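# Roll a photo and slide it into an upright tube

## Task

Roll the photo into a curl and lower it completely into the standing tube, keeping it free of creases.

## Robot and tools

Robot: two arms, left_arm and right_arm, each ending in a two-finger gripper. The fingers point along the gripper's +z axis and spread apart along its y axis. end_effector_position is the point between the finger pads, roughly 1 cm back from the tips. Calibrated bases in the scene frame: left_arm at (+0.015, +0.273, 0) m, quat_wxyz (+1.000, 0, 0, +0.020); right_arm at (-0.026, -0.309, 0) m, quat_wxyz (+1.000, 0, 0, +0.001). A two-camera stand is fixed behind the arms.

Frames: the scene frame has its origin at table-top height, halfway between the nominal bases, +z up, +x pointing out over the table, and left_arm on the +y side (arm names do not match image left/right). Reported positions (m), quats (wxyz), velocities and absolute targets use this frame. Offsets sent in actions or moves are instead along each arm's own current Hand target axes. Reported hand poses may be a few cm off, worse at long reach, and an arm can rest a few cm short of its command from friction or weight; that alone does not mean contact.

Row layout (shared by execute_actions and move): 14 numbers, all in [-1, 1]. First 7 are left_arm: dx, dy, dz, rx, ry, rz, opening; then the same 7 for right_arm. Always send all 14 even if one arm stays still. dx..rz are offsets from that arm's Hand target at the start of the action or move, not absolute poses; 1.0 equals 0.6 m for dx/dy/dz and 180 degrees for rotation. rx, ry, rz form a single rotation vector. The opening is absolute, not an offset: +1 fully open (0.094 m), -1 closed. Sending six zeros re-requests the current Hand target; to keep a gripper as it is, resend its current opening (0 means half open, not unchanged).

execute_actions(actions, cameras): actions is a list of actions; each action is a table of up to 15 rows, one row per 1/30 s step, with the final row repeated to fill 15 steps. Every row in an action counts from the action's start pose, and each new action starts from the Hand target then current, so repeating an offset keeps moving. Images return only when actions is [] or cameras names them. cameras: list of names, ["all"], [] for none, or null.

move(target, speed, blend, opening_speed, grip_force, blocking, cameras): target is one 14-number row or a list of up to 15 rows, every row an offset from the same starting Hand targets. Paths are straight and end together, lasting 0.5 s to 10 s; they do not avoid obstacles or the other arm. speed: m/s, 0.002 to 4.3, default 0.25 (rotation capped at twice that in rad/s), one value or one per target. blend: metres of corner rounding per target, default 0 (stop at each). opening_speed: rate of opening change per second on the -1..+1 scale, at least 0.2; use it to close gently on the thin photo. grip_force: newtons per pad, 10 to 50, one value or one per arm; it persists, and lower values close slowly. blocking=false returns after about 0.5 s while motion continues. Result adds a move: line such as done, off_target, moving, held or fault, plus limits (paced = pose clipped, held = steps withheld).

wait(seconds 0 to 10, cameras): lets the scene run holding commands. stop(cameras): brakes a running move. zoom_image(camera, region [x0, y0, x1, y1] pixels from the top-left, at most 504 by 504) enlarges the latest image of cam_head_left, cam_head_right, cam_high, cam_low, cam_left_wrist or cam_right_wrist (896x504, wrist cams 672x504). finished_scene(scene: the current scene number) ends the scene permanently; the photo must stay in the tube unaided.

Results: end_effector_position and quat per arm, Hand target (last commanded pose after clipping; next offsets start from it), Joint positions (last entry is measured finger gap in m), Joint velocities (may say within noise), joint torques (include gravity, offsets, noise; numbers 3 and 4 wrap at ±28 N m), grip_measured on the opening scale (reads slightly wide when empty), Tool commands, sometimes per-step positions, MOTOR HOT or OVER-TEMPERATURE FAULT lines. Orientation commands are clipped to within 40 degrees of the actual gripper orientation each step. Joint ranges (rad): waist -2.880..2.880, shoulder 0..3.142, elbow 0..3.019, wrist pitch -1.693..1.571, wrist yaw -1.571..1.571, wrist roll -2.094..2.094.

Cautions: nothing may leave the table. Avoid dropping the photo, releasing it while it moves, creasing it, or fast impacts; hitting fixed or heavy things hard fails the scene, as does a moderate collision or pinch between the arms (the clearance check does not cover grippers or wrist cameras). Faster contact hits harder, and aiming further beyond contact pushes harder; an arm stopped by something keeps pressing until commanded back past its gripper. Route paths around an arm's own base. Holding loads or straining toward unreachable poses heats motors; at 100 °C that arm goes limp for 30 to 60 s. Loose objects can be nudged by outside disturbances.

Each tool is called after ">>>" as name(argument=value, ...), one argument or row to a line, values as JSON.

## Session

>>> execute_actions(
  actions=[],
)

Scene clock: 0.00 s.
left_arm: end_effector_position=(+0.6070, -0.3627, +0.2316) grip_measured=+1.000 end_effector_quat_wxyz=(+0.615, +0.061, +0.777, +0.123) | right_arm: end_effector_position=(+0.2175, -0.7962, +0.1741) grip_measured=+1.000 end_effector_quat_wxyz=(+0.041, +0.850, +0.379, -0.364)
Joint positions: left_arm=[-1.036 2.346 2.21 -0.326 -1.07 -0.136 0.094] | right_arm=[-0.891 1.849 1.58 -1.441 0.74 1.467 0.094]
Joint velocities: within noise
Joint torques (N m): no reading
Heat: left arm: hottest wrist pitch 27 °C; right arm: hottest wrist pitch 27 °C.
Hand target: left_arm +0.6092, -0.3661, +0.2417; +0.621, +0.054, +0.774, +0.115 | right_arm +0.2226, -0.8026, +0.1895; +0.059, +0.853, +0.373, -0.360
Tool commands: left_gripper/opening=+1.0 right_gripper/opening=+1.0

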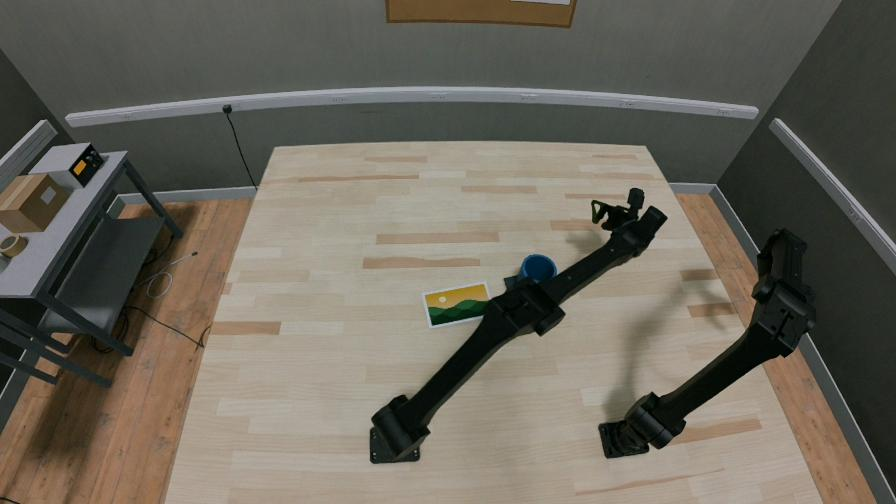

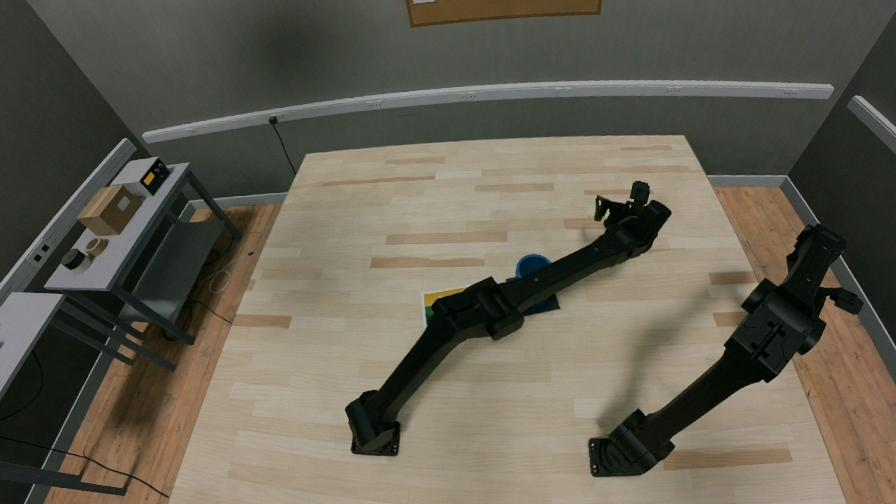

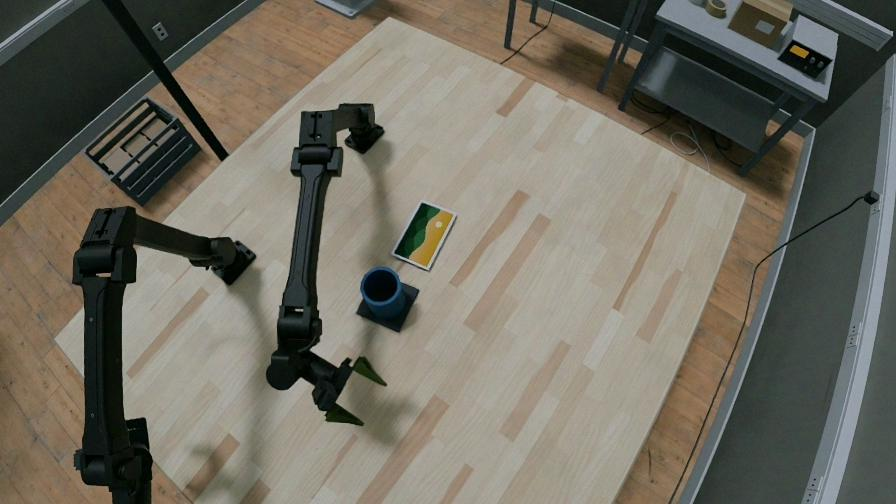

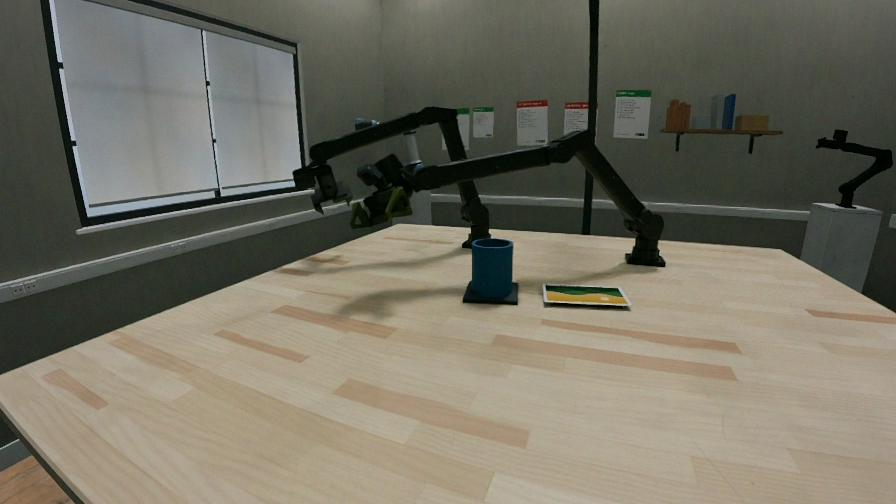

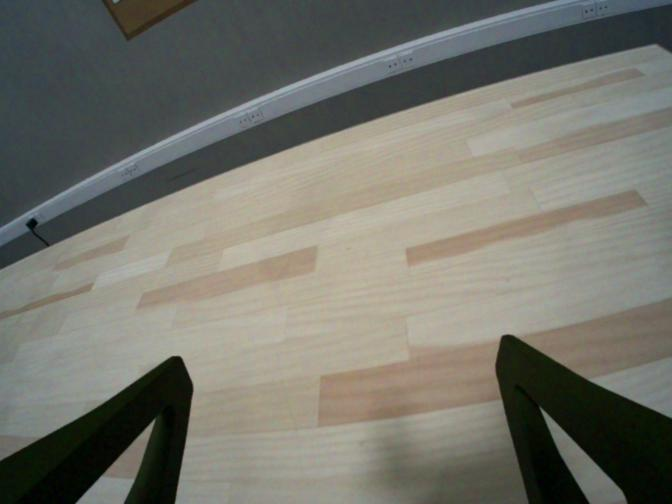

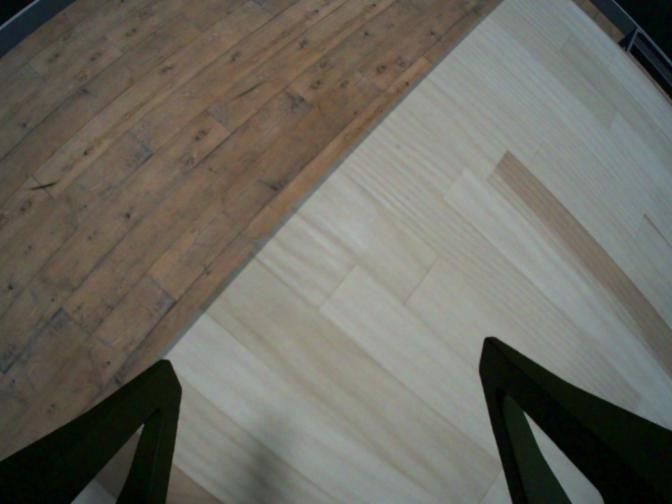

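>>> zoom_image(
  camera="cam_low",
  region=[440, 220, 660, 330],
)

>>> zoom_image(
  camera="cam_high",
  region=[330, 180, 490, 340],
)

>>> zoom_image(
  camera="cam_head_left",
  region=[400, 230, 580, 340],
)

Scaled by 2.291 from the camera's 896x504 image, which has a finer 1280x720 frame.

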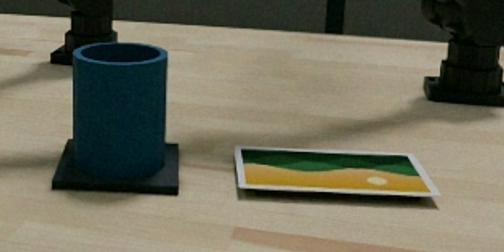

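Scaled by 3.150 from the camera's 896x504 image, which has a finer 1280x720 frame.

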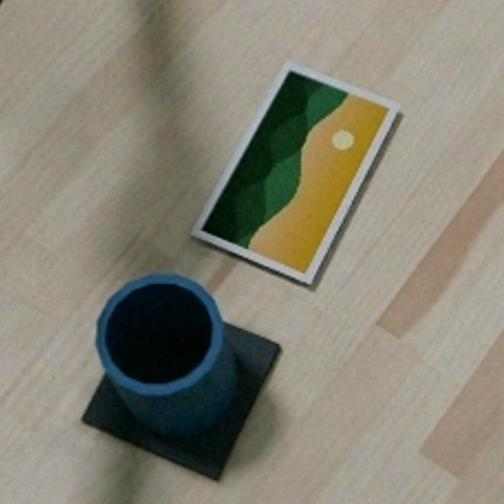

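Scaled by 2.800 from the camera's 896x504 image, which has a finer 1280x720 frame.

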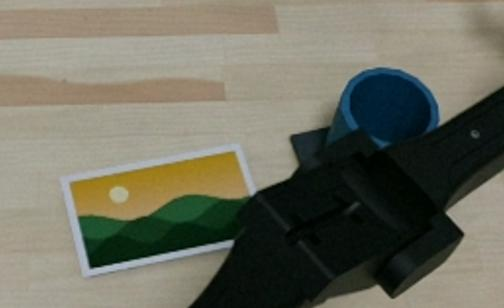

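>>> move(
  target=[
    [-0.19,0.049,-0.041,0,0,0,1,0,0,0,0,0,0,1],
    [0.117,0.7845,-0.0785,0.0793,0.428,-0.0372,1,0,0,0,0,0,0,1],
    [0.117,0.7845,-0.0785,0.0793,0.428,-0.0372,1,0.3173,-0.3988,-0.4438,-0.2936,0.0481,-0.6954,1],
  ],
  speed=0.35,
  blend=[0.05,0,0],
  cameras=["all"],
)

Scene clock: 91.97 s.
left_arm: end_effector_position=(+0.5297, +0.1012, +0.2977) grip_measured=+1.000 end_effector_quat_wxyz=(+0.014, -0.011, +1.000, -0.004) | right_arm: end_effector_position=(+0.2882, -0.4197, +0.2737) grip_measured=+1.000 end_effector_quat_wxyz=(-0.029, +0.011, +0.999, +0.009)
Joint positions: left_arm=[-0.36 1.752 1.896 -1.685 -0.001 -0.342 0.094] | right_arm=[-0.337 1.248 1.274 -1.658 0.002 -0.314 0.094]
Joint torques (N m): left_arm=[-0.44 -17.96 9.69 0.17 0.03 0.11] | right_arm=[0.44 -6.77 14.58 -0.21 -0.06 -0.11]
Heat: left arm: hottest elbow 45 °C; right arm: hottest elbow 41 °C.
Hand target: left_arm +0.5198, +0.1002, +0.2997; +0.000, +0.000, +1.000, +0.000 | right_arm +0.3002, -0.4204, +0.3001; +0.000, +0.001, +1.000, +0.000
Off the commanded pose: left_arm 0.010 m, 2 deg | right_arm 0.029 m, 4 deg.
joint sent to its limit (left arm) — joint 4 (wrist pitch), lower limit. The joint targets still meet the commanded pose.
move: off_target (right_arm)
camera_calibration:
cam_left_wrist: T_world_to_cam=[[-0.0604888, -0.997869, 0.0244664, 0.124778], [-0.881812, 0.0649067, 0.467112, 0.357207], [-0.467705, 0.00668025, -0.883859, 0.616384], [0, 0, 0, 1]] pos_world=[0.610823, 0.0972096, 0.374888]
cam_right_wrist: T_world_to_cam=[[-0.133386, -0.991062, 0.00198757, -0.377705], [-0.835373, 0.11351, 0.537836, 0.180055], [-0.533255, 0.0700792, -0.843047, 0.520903], [0, 0, 0, 1]] pos_world=[0.377807, -0.431272, 0.343057]

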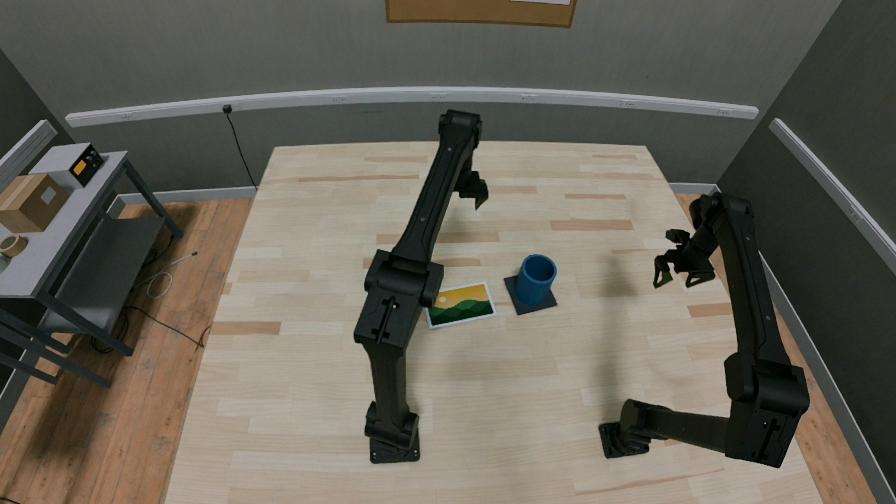

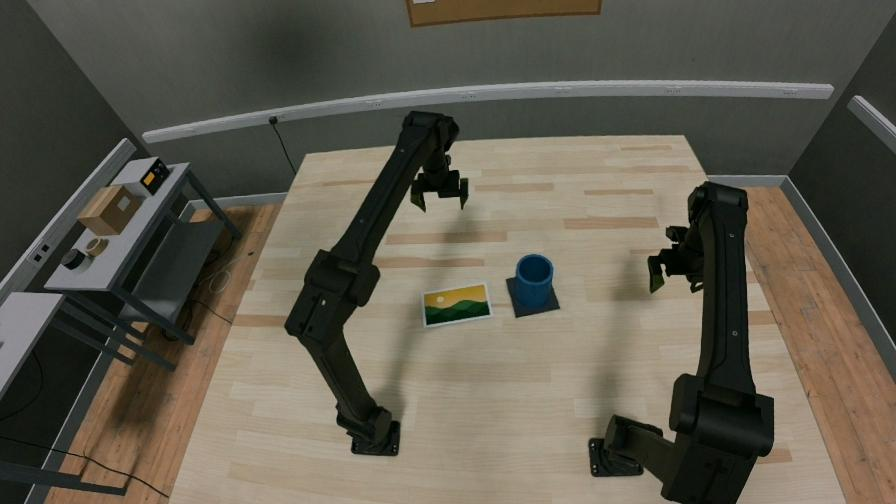

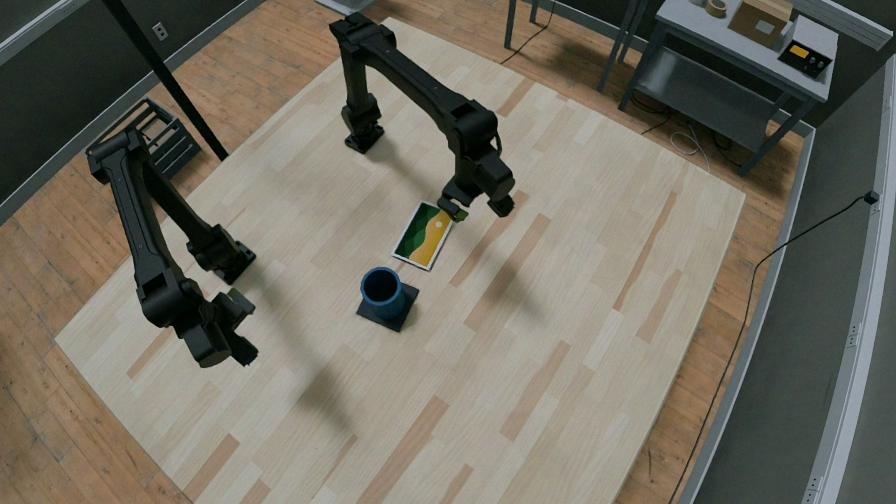

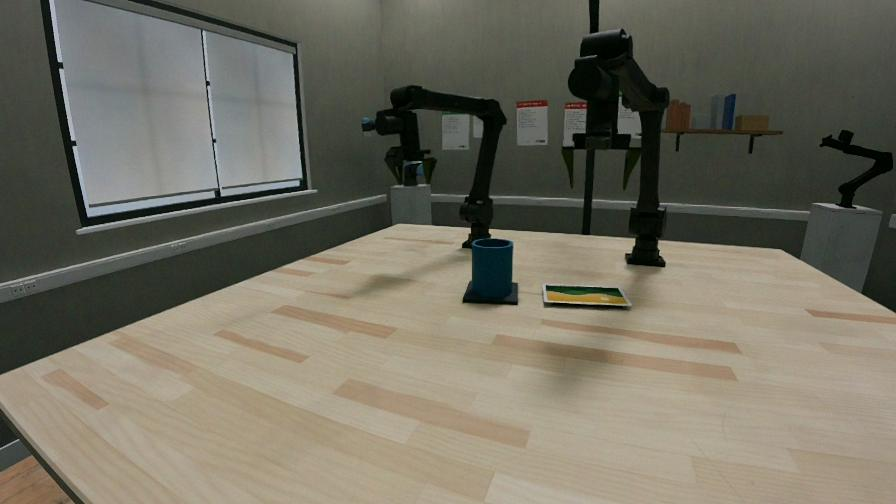

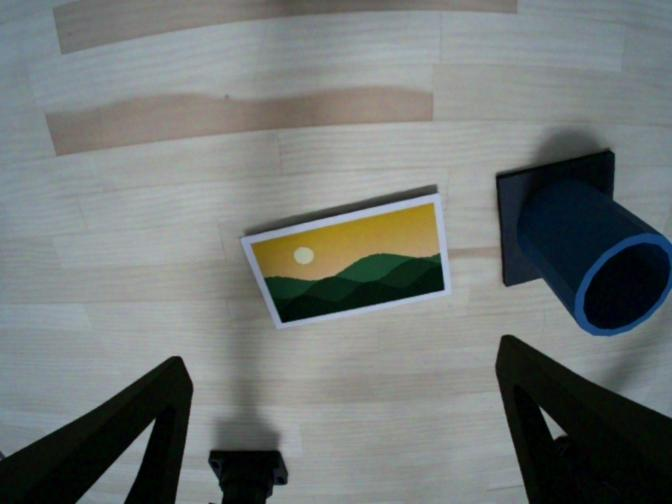

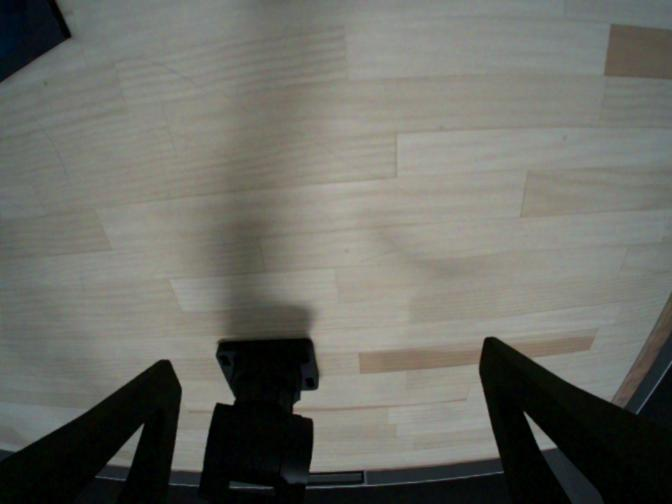

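>>> zoom_image(
  camera="cam_left_wrist",
  region=[220, 140, 672, 360],
)

>>> zoom_image(
  camera="cam_low",
  region=[450, 230, 650, 320],
)

Scaled by 1.115 from the camera's 672x504 image, which has a finer 960x720 frame.

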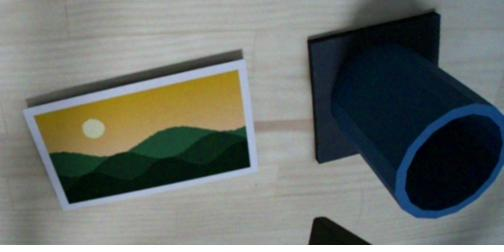

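Scaled by 2.520 from the camera's 896x504 image, which has a finer 1280x720 frame.

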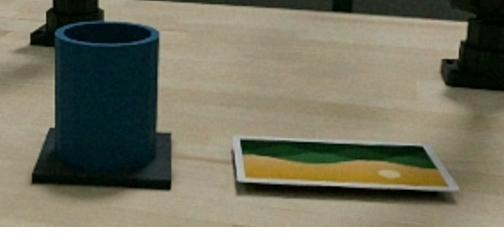

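>>> zoom_image(
  camera="cam_left_wrist",
  region=[230, 175, 350, 265],
)

>>> zoom_image(
  camera="cam_left_wrist",
  region=[370, 175, 490, 265],
)

>>> zoom_image(
  camera="cam_low",
  region=[530, 270, 640, 320],
)

Scaled by 4.200 from the camera's 672x504 image, which has a finer 960x720 frame.

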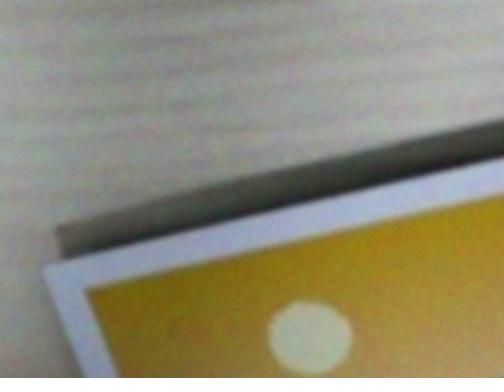

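Scaled by 4.200 from the camera's 672x504 image, which has a finer 960x720 frame.

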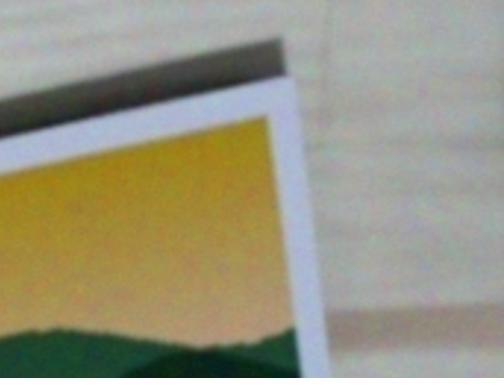

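Scaled by 4.582 from the camera's 896x504 image, which has a finer 1280x720 frame.

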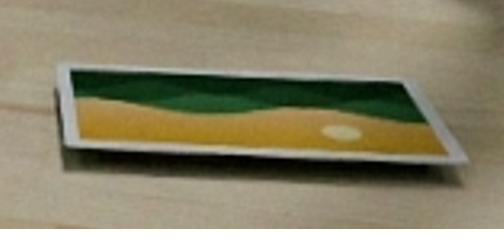

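>>> zoom_image(
  camera="cam_low",
  region=[540, 20, 690, 200],
)

>>> zoom_image(
  camera="cam_low",
  region=[350, 70, 510, 200],
)

>>> zoom_image(
  camera="cam_high",
  region=[130, 250, 300, 390],
)

Scaled by 2.800 from the camera's 896x504 image, which has a finer 1280x720 frame.

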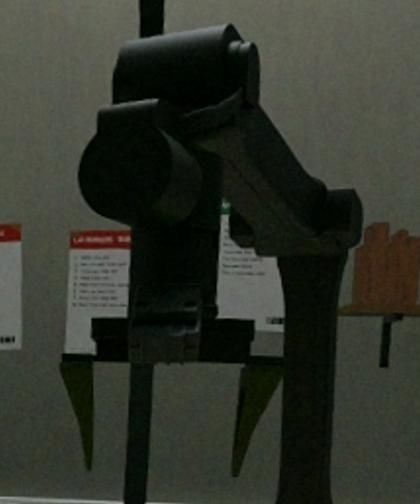

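Scaled by 3.150 from the camera's 896x504 image, which has a finer 1280x720 frame.

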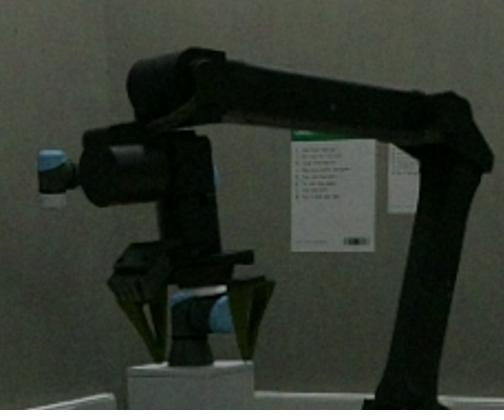

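Scaled by 2.965 from the camera's 896x504 image, which has a finer 1280x720 frame.

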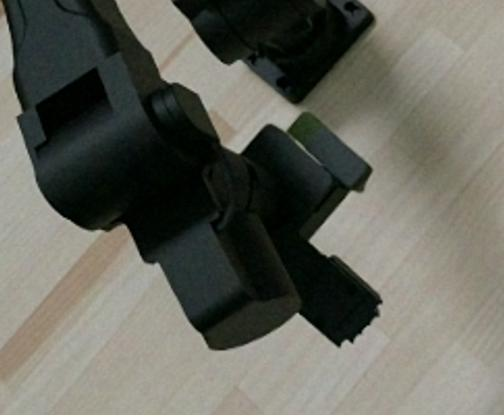

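>>> zoom_image(
  camera="cam_low",
  region=[535, 275, 575, 315],
)

>>> zoom_image(
  camera="cam_left_wrist",
  region=[400, 180, 480, 310],
)

>>> zoom_image(
  camera="cam_low",
  region=[595, 275, 640, 315],
)

Scaled by 12.600 from the camera's 896x504 image, which has a finer 1280x720 frame.

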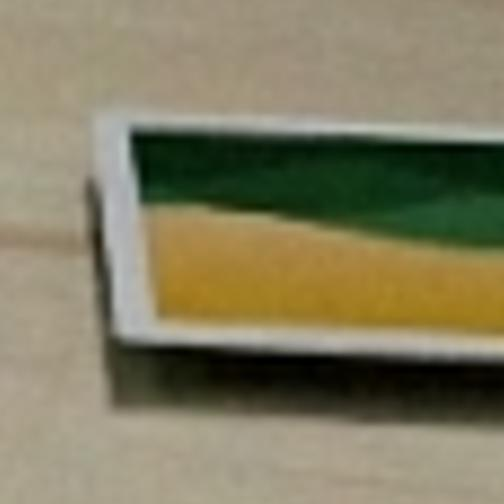

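Scaled by 3.877 from the camera's 672x504 image, which has a finer 960x720 frame.

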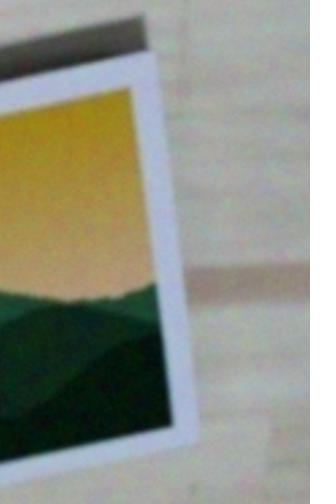

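Scaled by 11.200 from the camera's 896x504 image, which has a finer 1280x720 frame.

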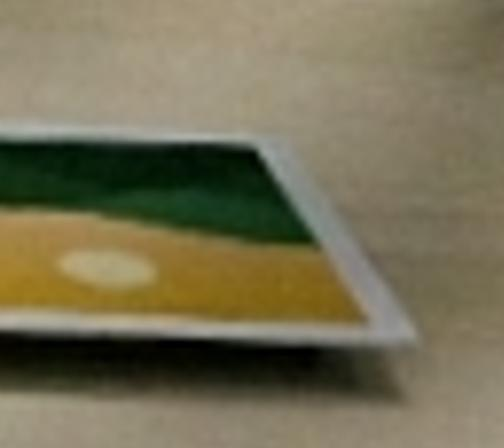

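>>> move(
  target=[0.275,0.2333,0.30,-0.0688,-0.311,0.8103,-0.36,0,0,0,0,0,0,1],
  speed=0.35,
  cameras=["all"],
)

Scene clock: 321.00 s.
left_arm: end_effector_position=(+0.3570, +0.2367, +0.1214) grip_measured=-0.357 end_effector_quat_wxyz=(+0.354, +0.800, +0.458, +0.156) | right_arm: end_effector_position=(+0.2882, -0.4197, +0.2737) grip_measured=+1.000 end_effector_quat_wxyz=(-0.029, +0.010, +0.999, +0.009)
Joint positions: left_arm=[0.118 0.97 0.486 -0.466 0.533 2.084 0.03] | right_arm=[-0.337 1.248 1.274 -1.658 0.002 -0.314 0.094]
Joint torques (N m): left_arm=[0.85 -6.24 9.4 2.03 0.34 0.05] | right_arm=[0.5 -6.71 14.6 -0.18 -0.05 -0.1]
Heat: left arm: hottest elbow 37 °C; right arm: hottest elbow 72 °C.
Hand target: left_arm +0.3546, +0.2400, +0.1196; +0.350, +0.911, +0.202, +0.077 | right_arm +0.3002, -0.4204, +0.3001; +0.000, +0.001, +1.000, +0.000
Off the commanded pose: left_arm 0.004 m, 33 deg | right_arm 0.029 m, 4 deg.
joint sent to its limit (left arm) — joint 6 (wrist roll), upper limit. The joint targets are off in orientation, not in position.
move: off_target (left_arm, right_arm)
camera_calibration:
cam_left_wrist: T_world_to_cam=[[-0.587458, 0.4048, -0.700736, 0.197935], [0.226688, 0.91355, 0.337695, -0.302351], [0.776856, 0.0395332, -0.628436, -0.104252], [0, 0, 0, 1]] pos_world=[0.265807, 0.20021, 0.175287]
cam_right_wrist: T_world_to_cam=[[-0.132661, -0.991159, 0.00199851, -0.377925], [-0.835427, 0.112902, 0.537881, 0.179787], [-0.533351, 0.0696862, -0.843019, 0.520754], [0, 0, 0, 1]] pos_world=[0.377808, -0.431172, 0.343057]

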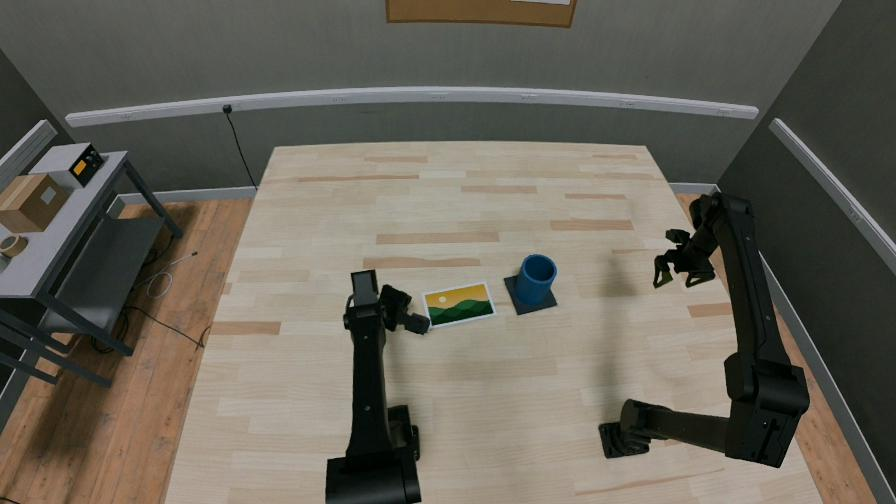

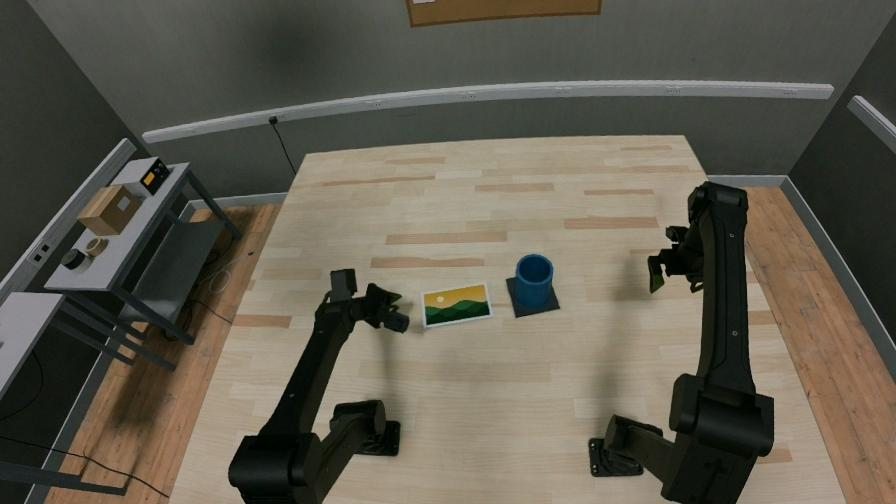

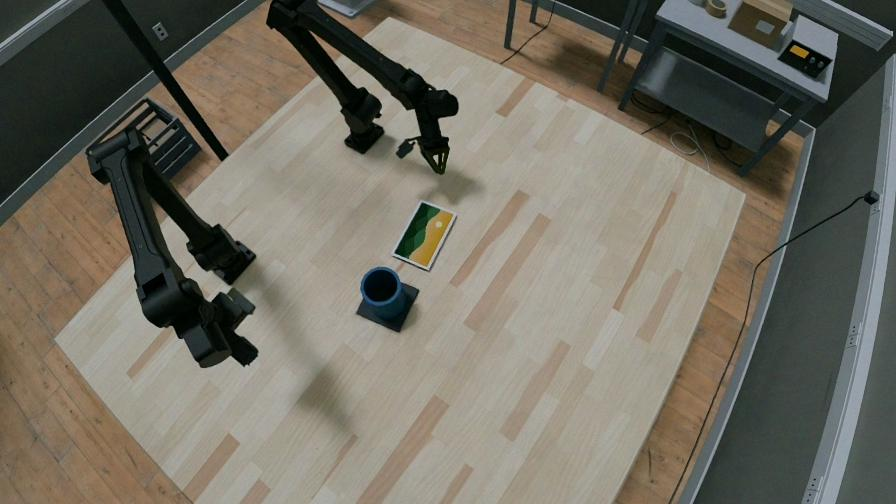

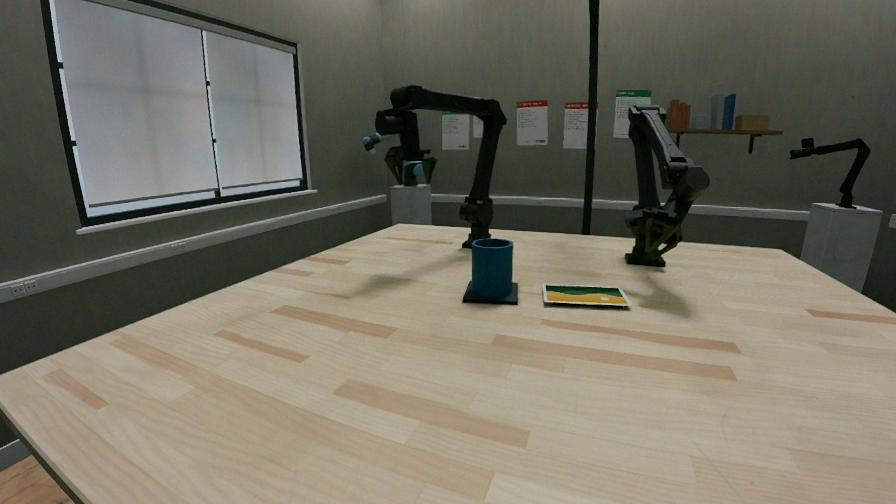

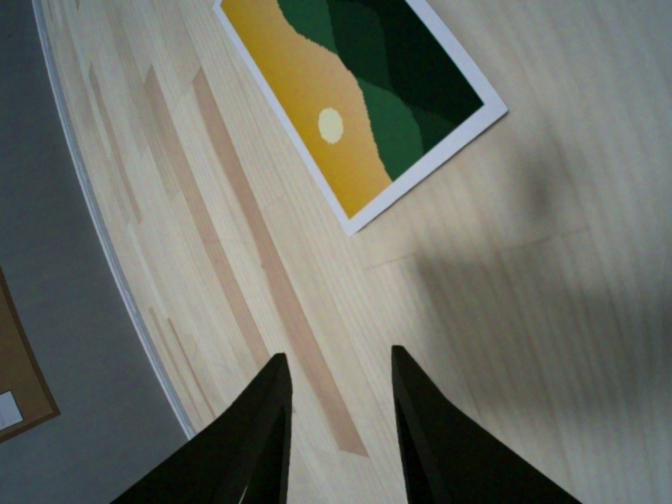

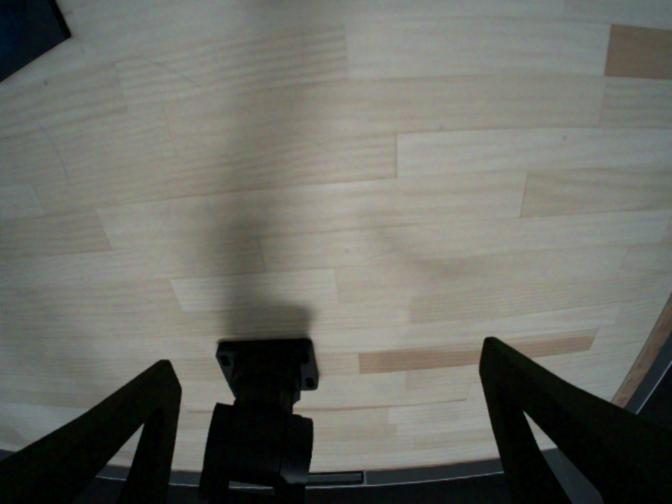

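>>> move(
  target=[
    [0,0,0,0.03,0,-0.48,-0.36,0.1333,0.1,0.25,0,0,0,1],
    [0,0,0,0.056,0,-0.9566,-0.36,0.1333,0.1,0.25,0,0,0,1],
  ],
  speed=0.4,
  cameras=["cam_head_left", "cam_head_right", "cam_left_wrist", "cam_low"],
)

Scene clock: 347.23 s.
left_arm: end_effector_position=(+0.3336, +0.2331, +0.1052) grip_measured=-0.357 end_effector_quat_wxyz=(+0.028, -0.120, +0.925, -0.359) | right_arm: end_effector_position=(+0.2165, -0.3624, +0.1457) grip_measured=+1.000 end_effector_quat_wxyz=(-0.015, +0.001, +1.000, +0.004)
Joint positions: left_arm=[0.212 1.298 0.729 -1.043 0.737 0.008 0.03] | right_arm=[-0.216 1.034 0.777 -1.345 -0.001 -0.212 0.094]
Joint torques (N m): left_arm=[0.44 -8.35 14.15 0.5 0.29 -0.16] | right_arm=[0.79 -4.31 8.96 0.76 0.02 0.12]
Heat: left arm: hottest elbow 39 °C; right arm: hottest elbow 69 °C.
Hand target: left_arm +0.3547, +0.2400, +0.1196; +0.047, -0.121, +0.926, -0.356 | right_arm +0.2204, -0.3601, +0.1502; +0.000, +0.001, +1.000, +0.000
Off the commanded pose: left_arm 0.026 m, 2 deg | right_arm 0.006 m, 2 deg.
move: off_target (left_arm)
camera_calibration:
cam_left_wrist: T_world_to_cam=[[0.121012, -0.718166, 0.685269, 0.0538836], [-0.924018, 0.170739, 0.342109, 0.268247], [-0.362693, -0.6746, -0.642937, 0.452068], [0, 0, 0, 1]] pos_world=[0.405306, 0.297862, 0.161957]
Images, in order (width x height): cam_head_left 896x504, cam_head_right 896x504, cam_low 896x504, cam_left_wrist 672x504.

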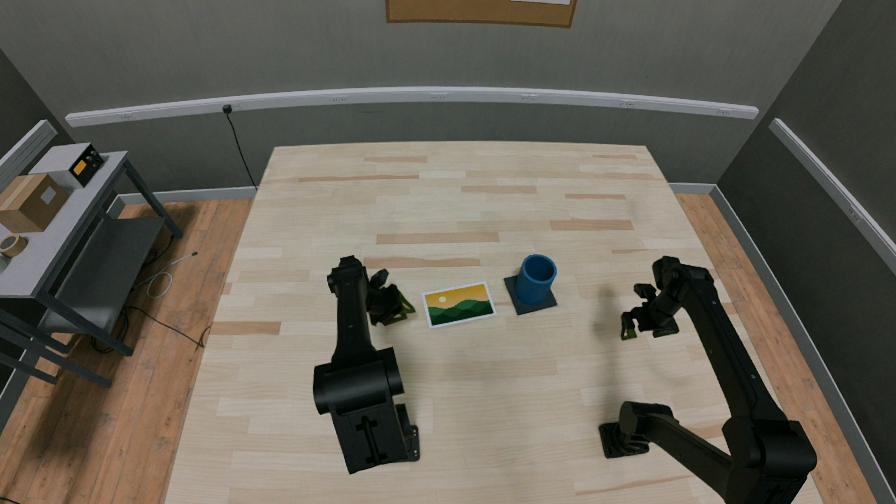

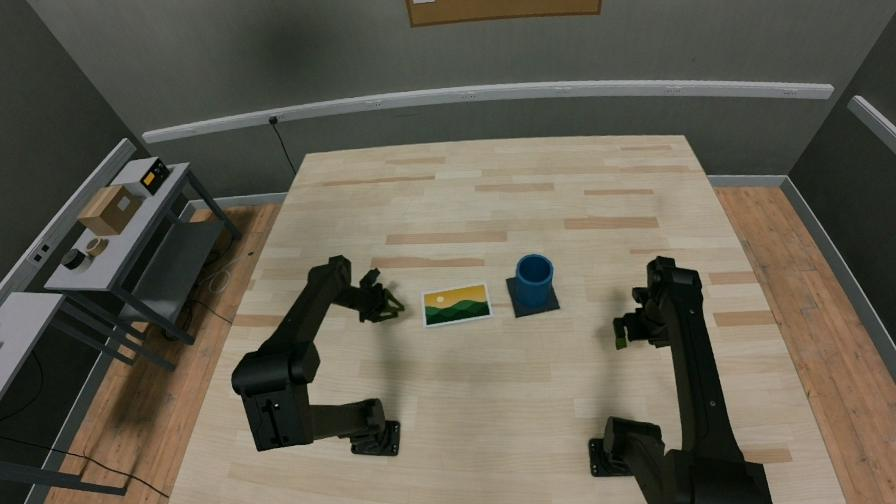

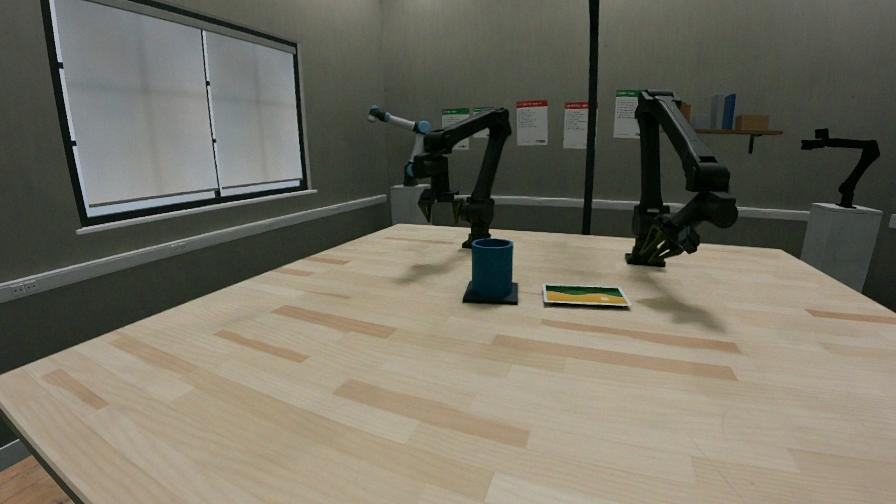

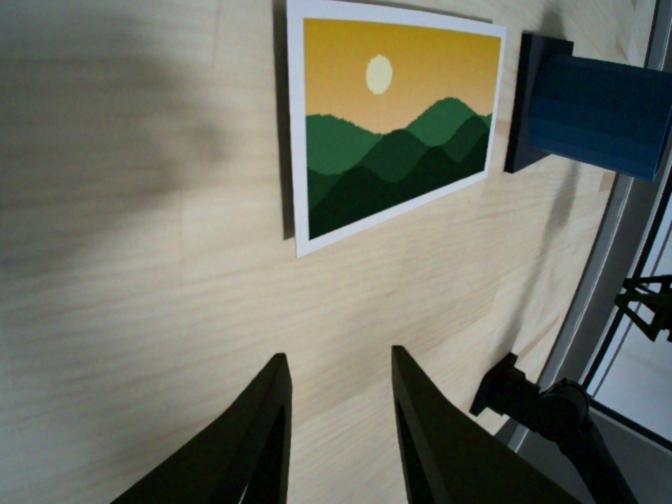

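>>> move(
  target=[-0.0459,0.0377,0.1065,0,0,0,-0.5,0,0,0,0,0,0,1],
  speed=0.2,
  cameras=["cam_high", "cam_left_wrist", "cam_low"],
)

>>> zoom_image(
  camera="cam_low",
  region=[530, 220, 690, 320],
)

Scene clock: 360.83 s.
left_arm: end_effector_position=(+0.3728, +0.2220, +0.0537) grip_measured=-0.497 end_effector_quat_wxyz=(+0.038, -0.123, +0.925, -0.357) | right_arm: end_effector_position=(+0.2165, -0.3624, +0.1457) grip_measured=+1.000 end_effector_quat_wxyz=(-0.015, +0.001, +1.000, +0.004)
Joint positions: left_arm=[0.15 1.469 0.729 -0.788 0.734 -0.092 0.024] | right_arm=[-0.216 1.034 0.777 -1.345 -0.001 -0.212 0.094]
Joint torques (N m): left_arm=[-0.56 -9.11 11.14 1.22 0.28 -0.17] | right_arm=[0.79 -4.37 8.96 0.75 0.02 0.13]
Heat: left arm: hottest elbow 41 °C; right arm: hottest elbow 61 °C.
Hand target: left_arm +0.3880, +0.2221, +0.0570; +0.047, -0.121, +0.926, -0.356 | right_arm +0.2204, -0.3601, +0.1502; +0.000, +0.001, +1.000, +0.000
Off the commanded pose: left_arm 0.016 m, 1 deg | right_arm 0.006 m, 2 deg.
move: off_target (left_arm)
camera_calibration:
cam_left_wrist: T_world_to_cam=[[0.118634, -0.721256, 0.682434, 0.0781833], [-0.931362, 0.157435, 0.328299, 0.330384], [-0.344226, -0.67454, -0.653073, 0.419356], [0, 0, 0, 1]] pos_world=[0.442785, 0.287249, 0.112051]
Images, in order (width x height): cam_high 896x504, cam_low 896x504, cam_left_wrist 672x504.

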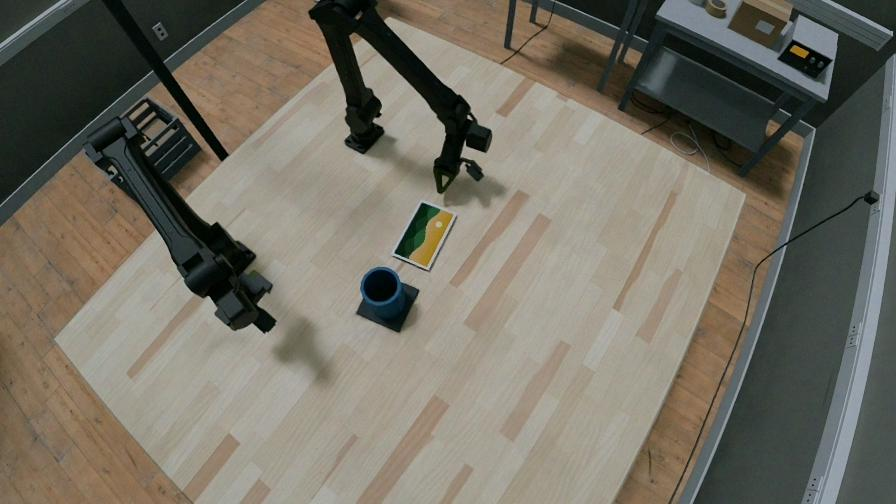

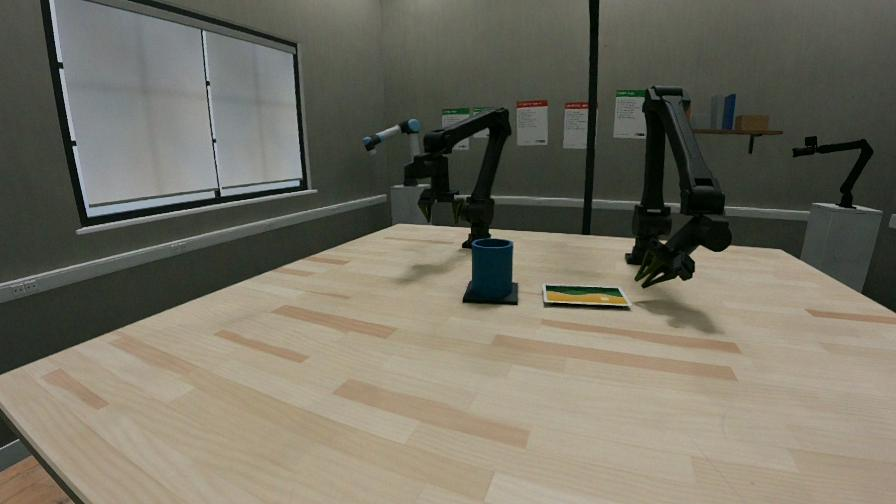

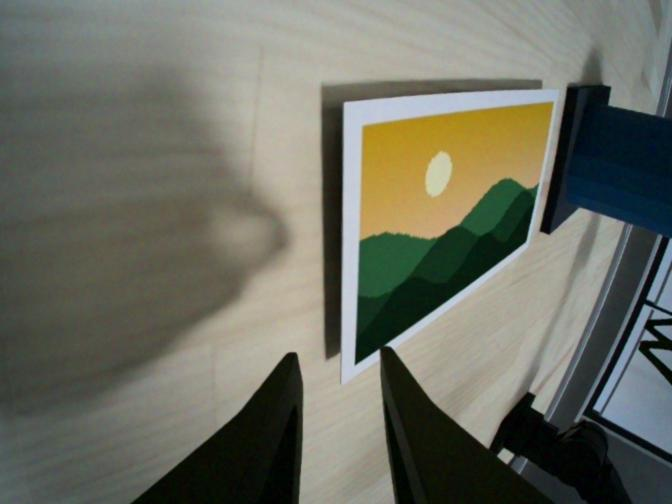

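Scaled by 3.150 from the camera's 896x504 image, which has a finer 1280x720 frame.

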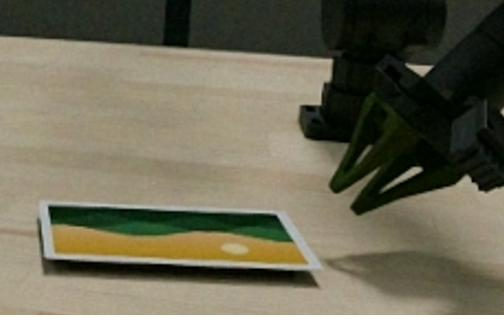

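>>> move(
  target=[0,0.0229,0.0511,0,0,0,-0.5,0,0,0,0,0,0,1],
  speed=0.1,
  cameras=["cam_low", "cam_left_wrist"],
)

>>> zoom_image(
  camera="cam_low",
  region=[590, 240, 690, 320],
)

Scene clock: 369.77 s.
left_arm: end_effector_position=(+0.3912, +0.2150, +0.0319) grip_measured=-0.497 end_effector_quat_wxyz=(+0.053, -0.117, +0.926, -0.356) | right_arm: end_effector_position=(+0.2165, -0.3624, +0.1457) grip_measured=+1.000 end_effector_quat_wxyz=(-0.015, +0.001, +1.000, +0.004)
Joint positions: left_arm=[0.12 1.54 0.729 -0.657 0.731 -0.131 0.024] | right_arm=[-0.216 1.034 0.777 -1.345 -0.001 -0.212 0.094]
Joint torques (N m): left_arm=[-0.56 -9.64 7.62 1.1 0.28 -0.17] | right_arm=[0.85 -4.31 8.95 0.83 0.03 0.13]
Heat: left arm: hottest elbow 41 °C; right arm: hottest elbow 57 °C.
Hand target: left_arm +0.3907, +0.2120, +0.0251; +0.047, -0.121, +0.926, -0.355 | right_arm +0.2204, -0.3601, +0.1502; +0.000, +0.001, +1.000, +0.000
Off the commanded pose: left_arm 0.007 m, 1 deg | right_arm 0.006 m, 2 deg.
move: done
camera_calibration:
cam_left_wrist: T_world_to_cam=[[0.0956655, -0.725936, 0.681077, 0.0959171], [-0.94174, 0.155636, 0.298165, 0.361228], [-0.322449, -0.669921, -0.668754, 0.397705], [0, 0, 0, 1]] pos_world=[0.459247, 0.279841, 0.0929344]
Images, in order (width x height): cam_low 896x504, cam_left_wrist 672x504.

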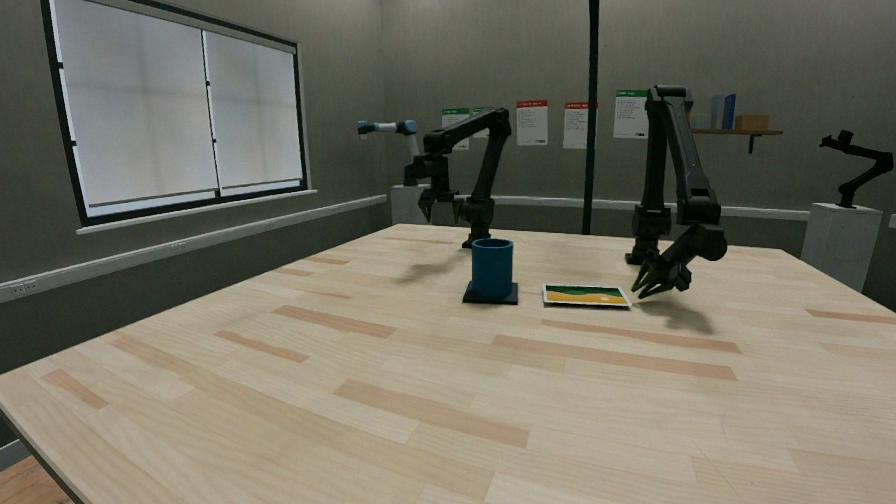

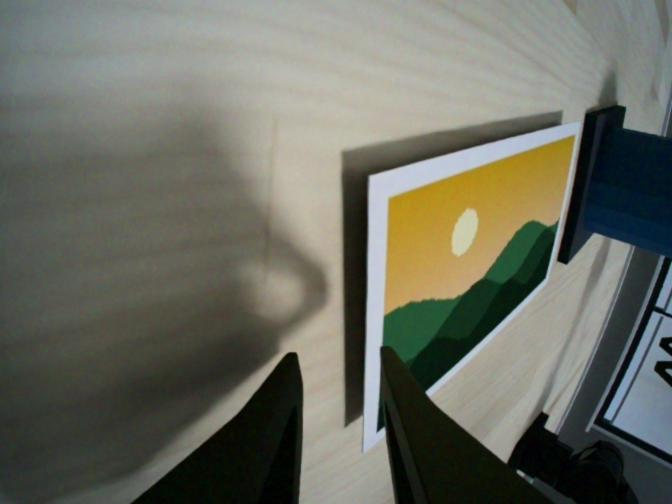

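Scaled by 5.040 from the camera's 896x504 image, which has a finer 1280x720 frame.

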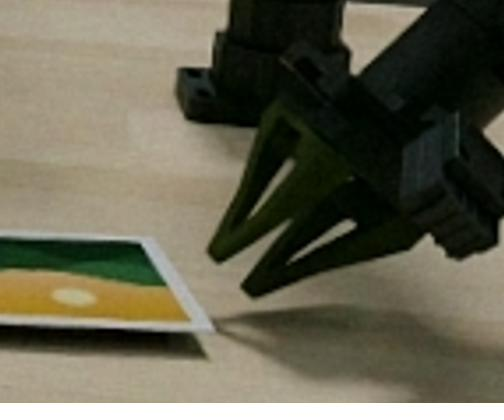

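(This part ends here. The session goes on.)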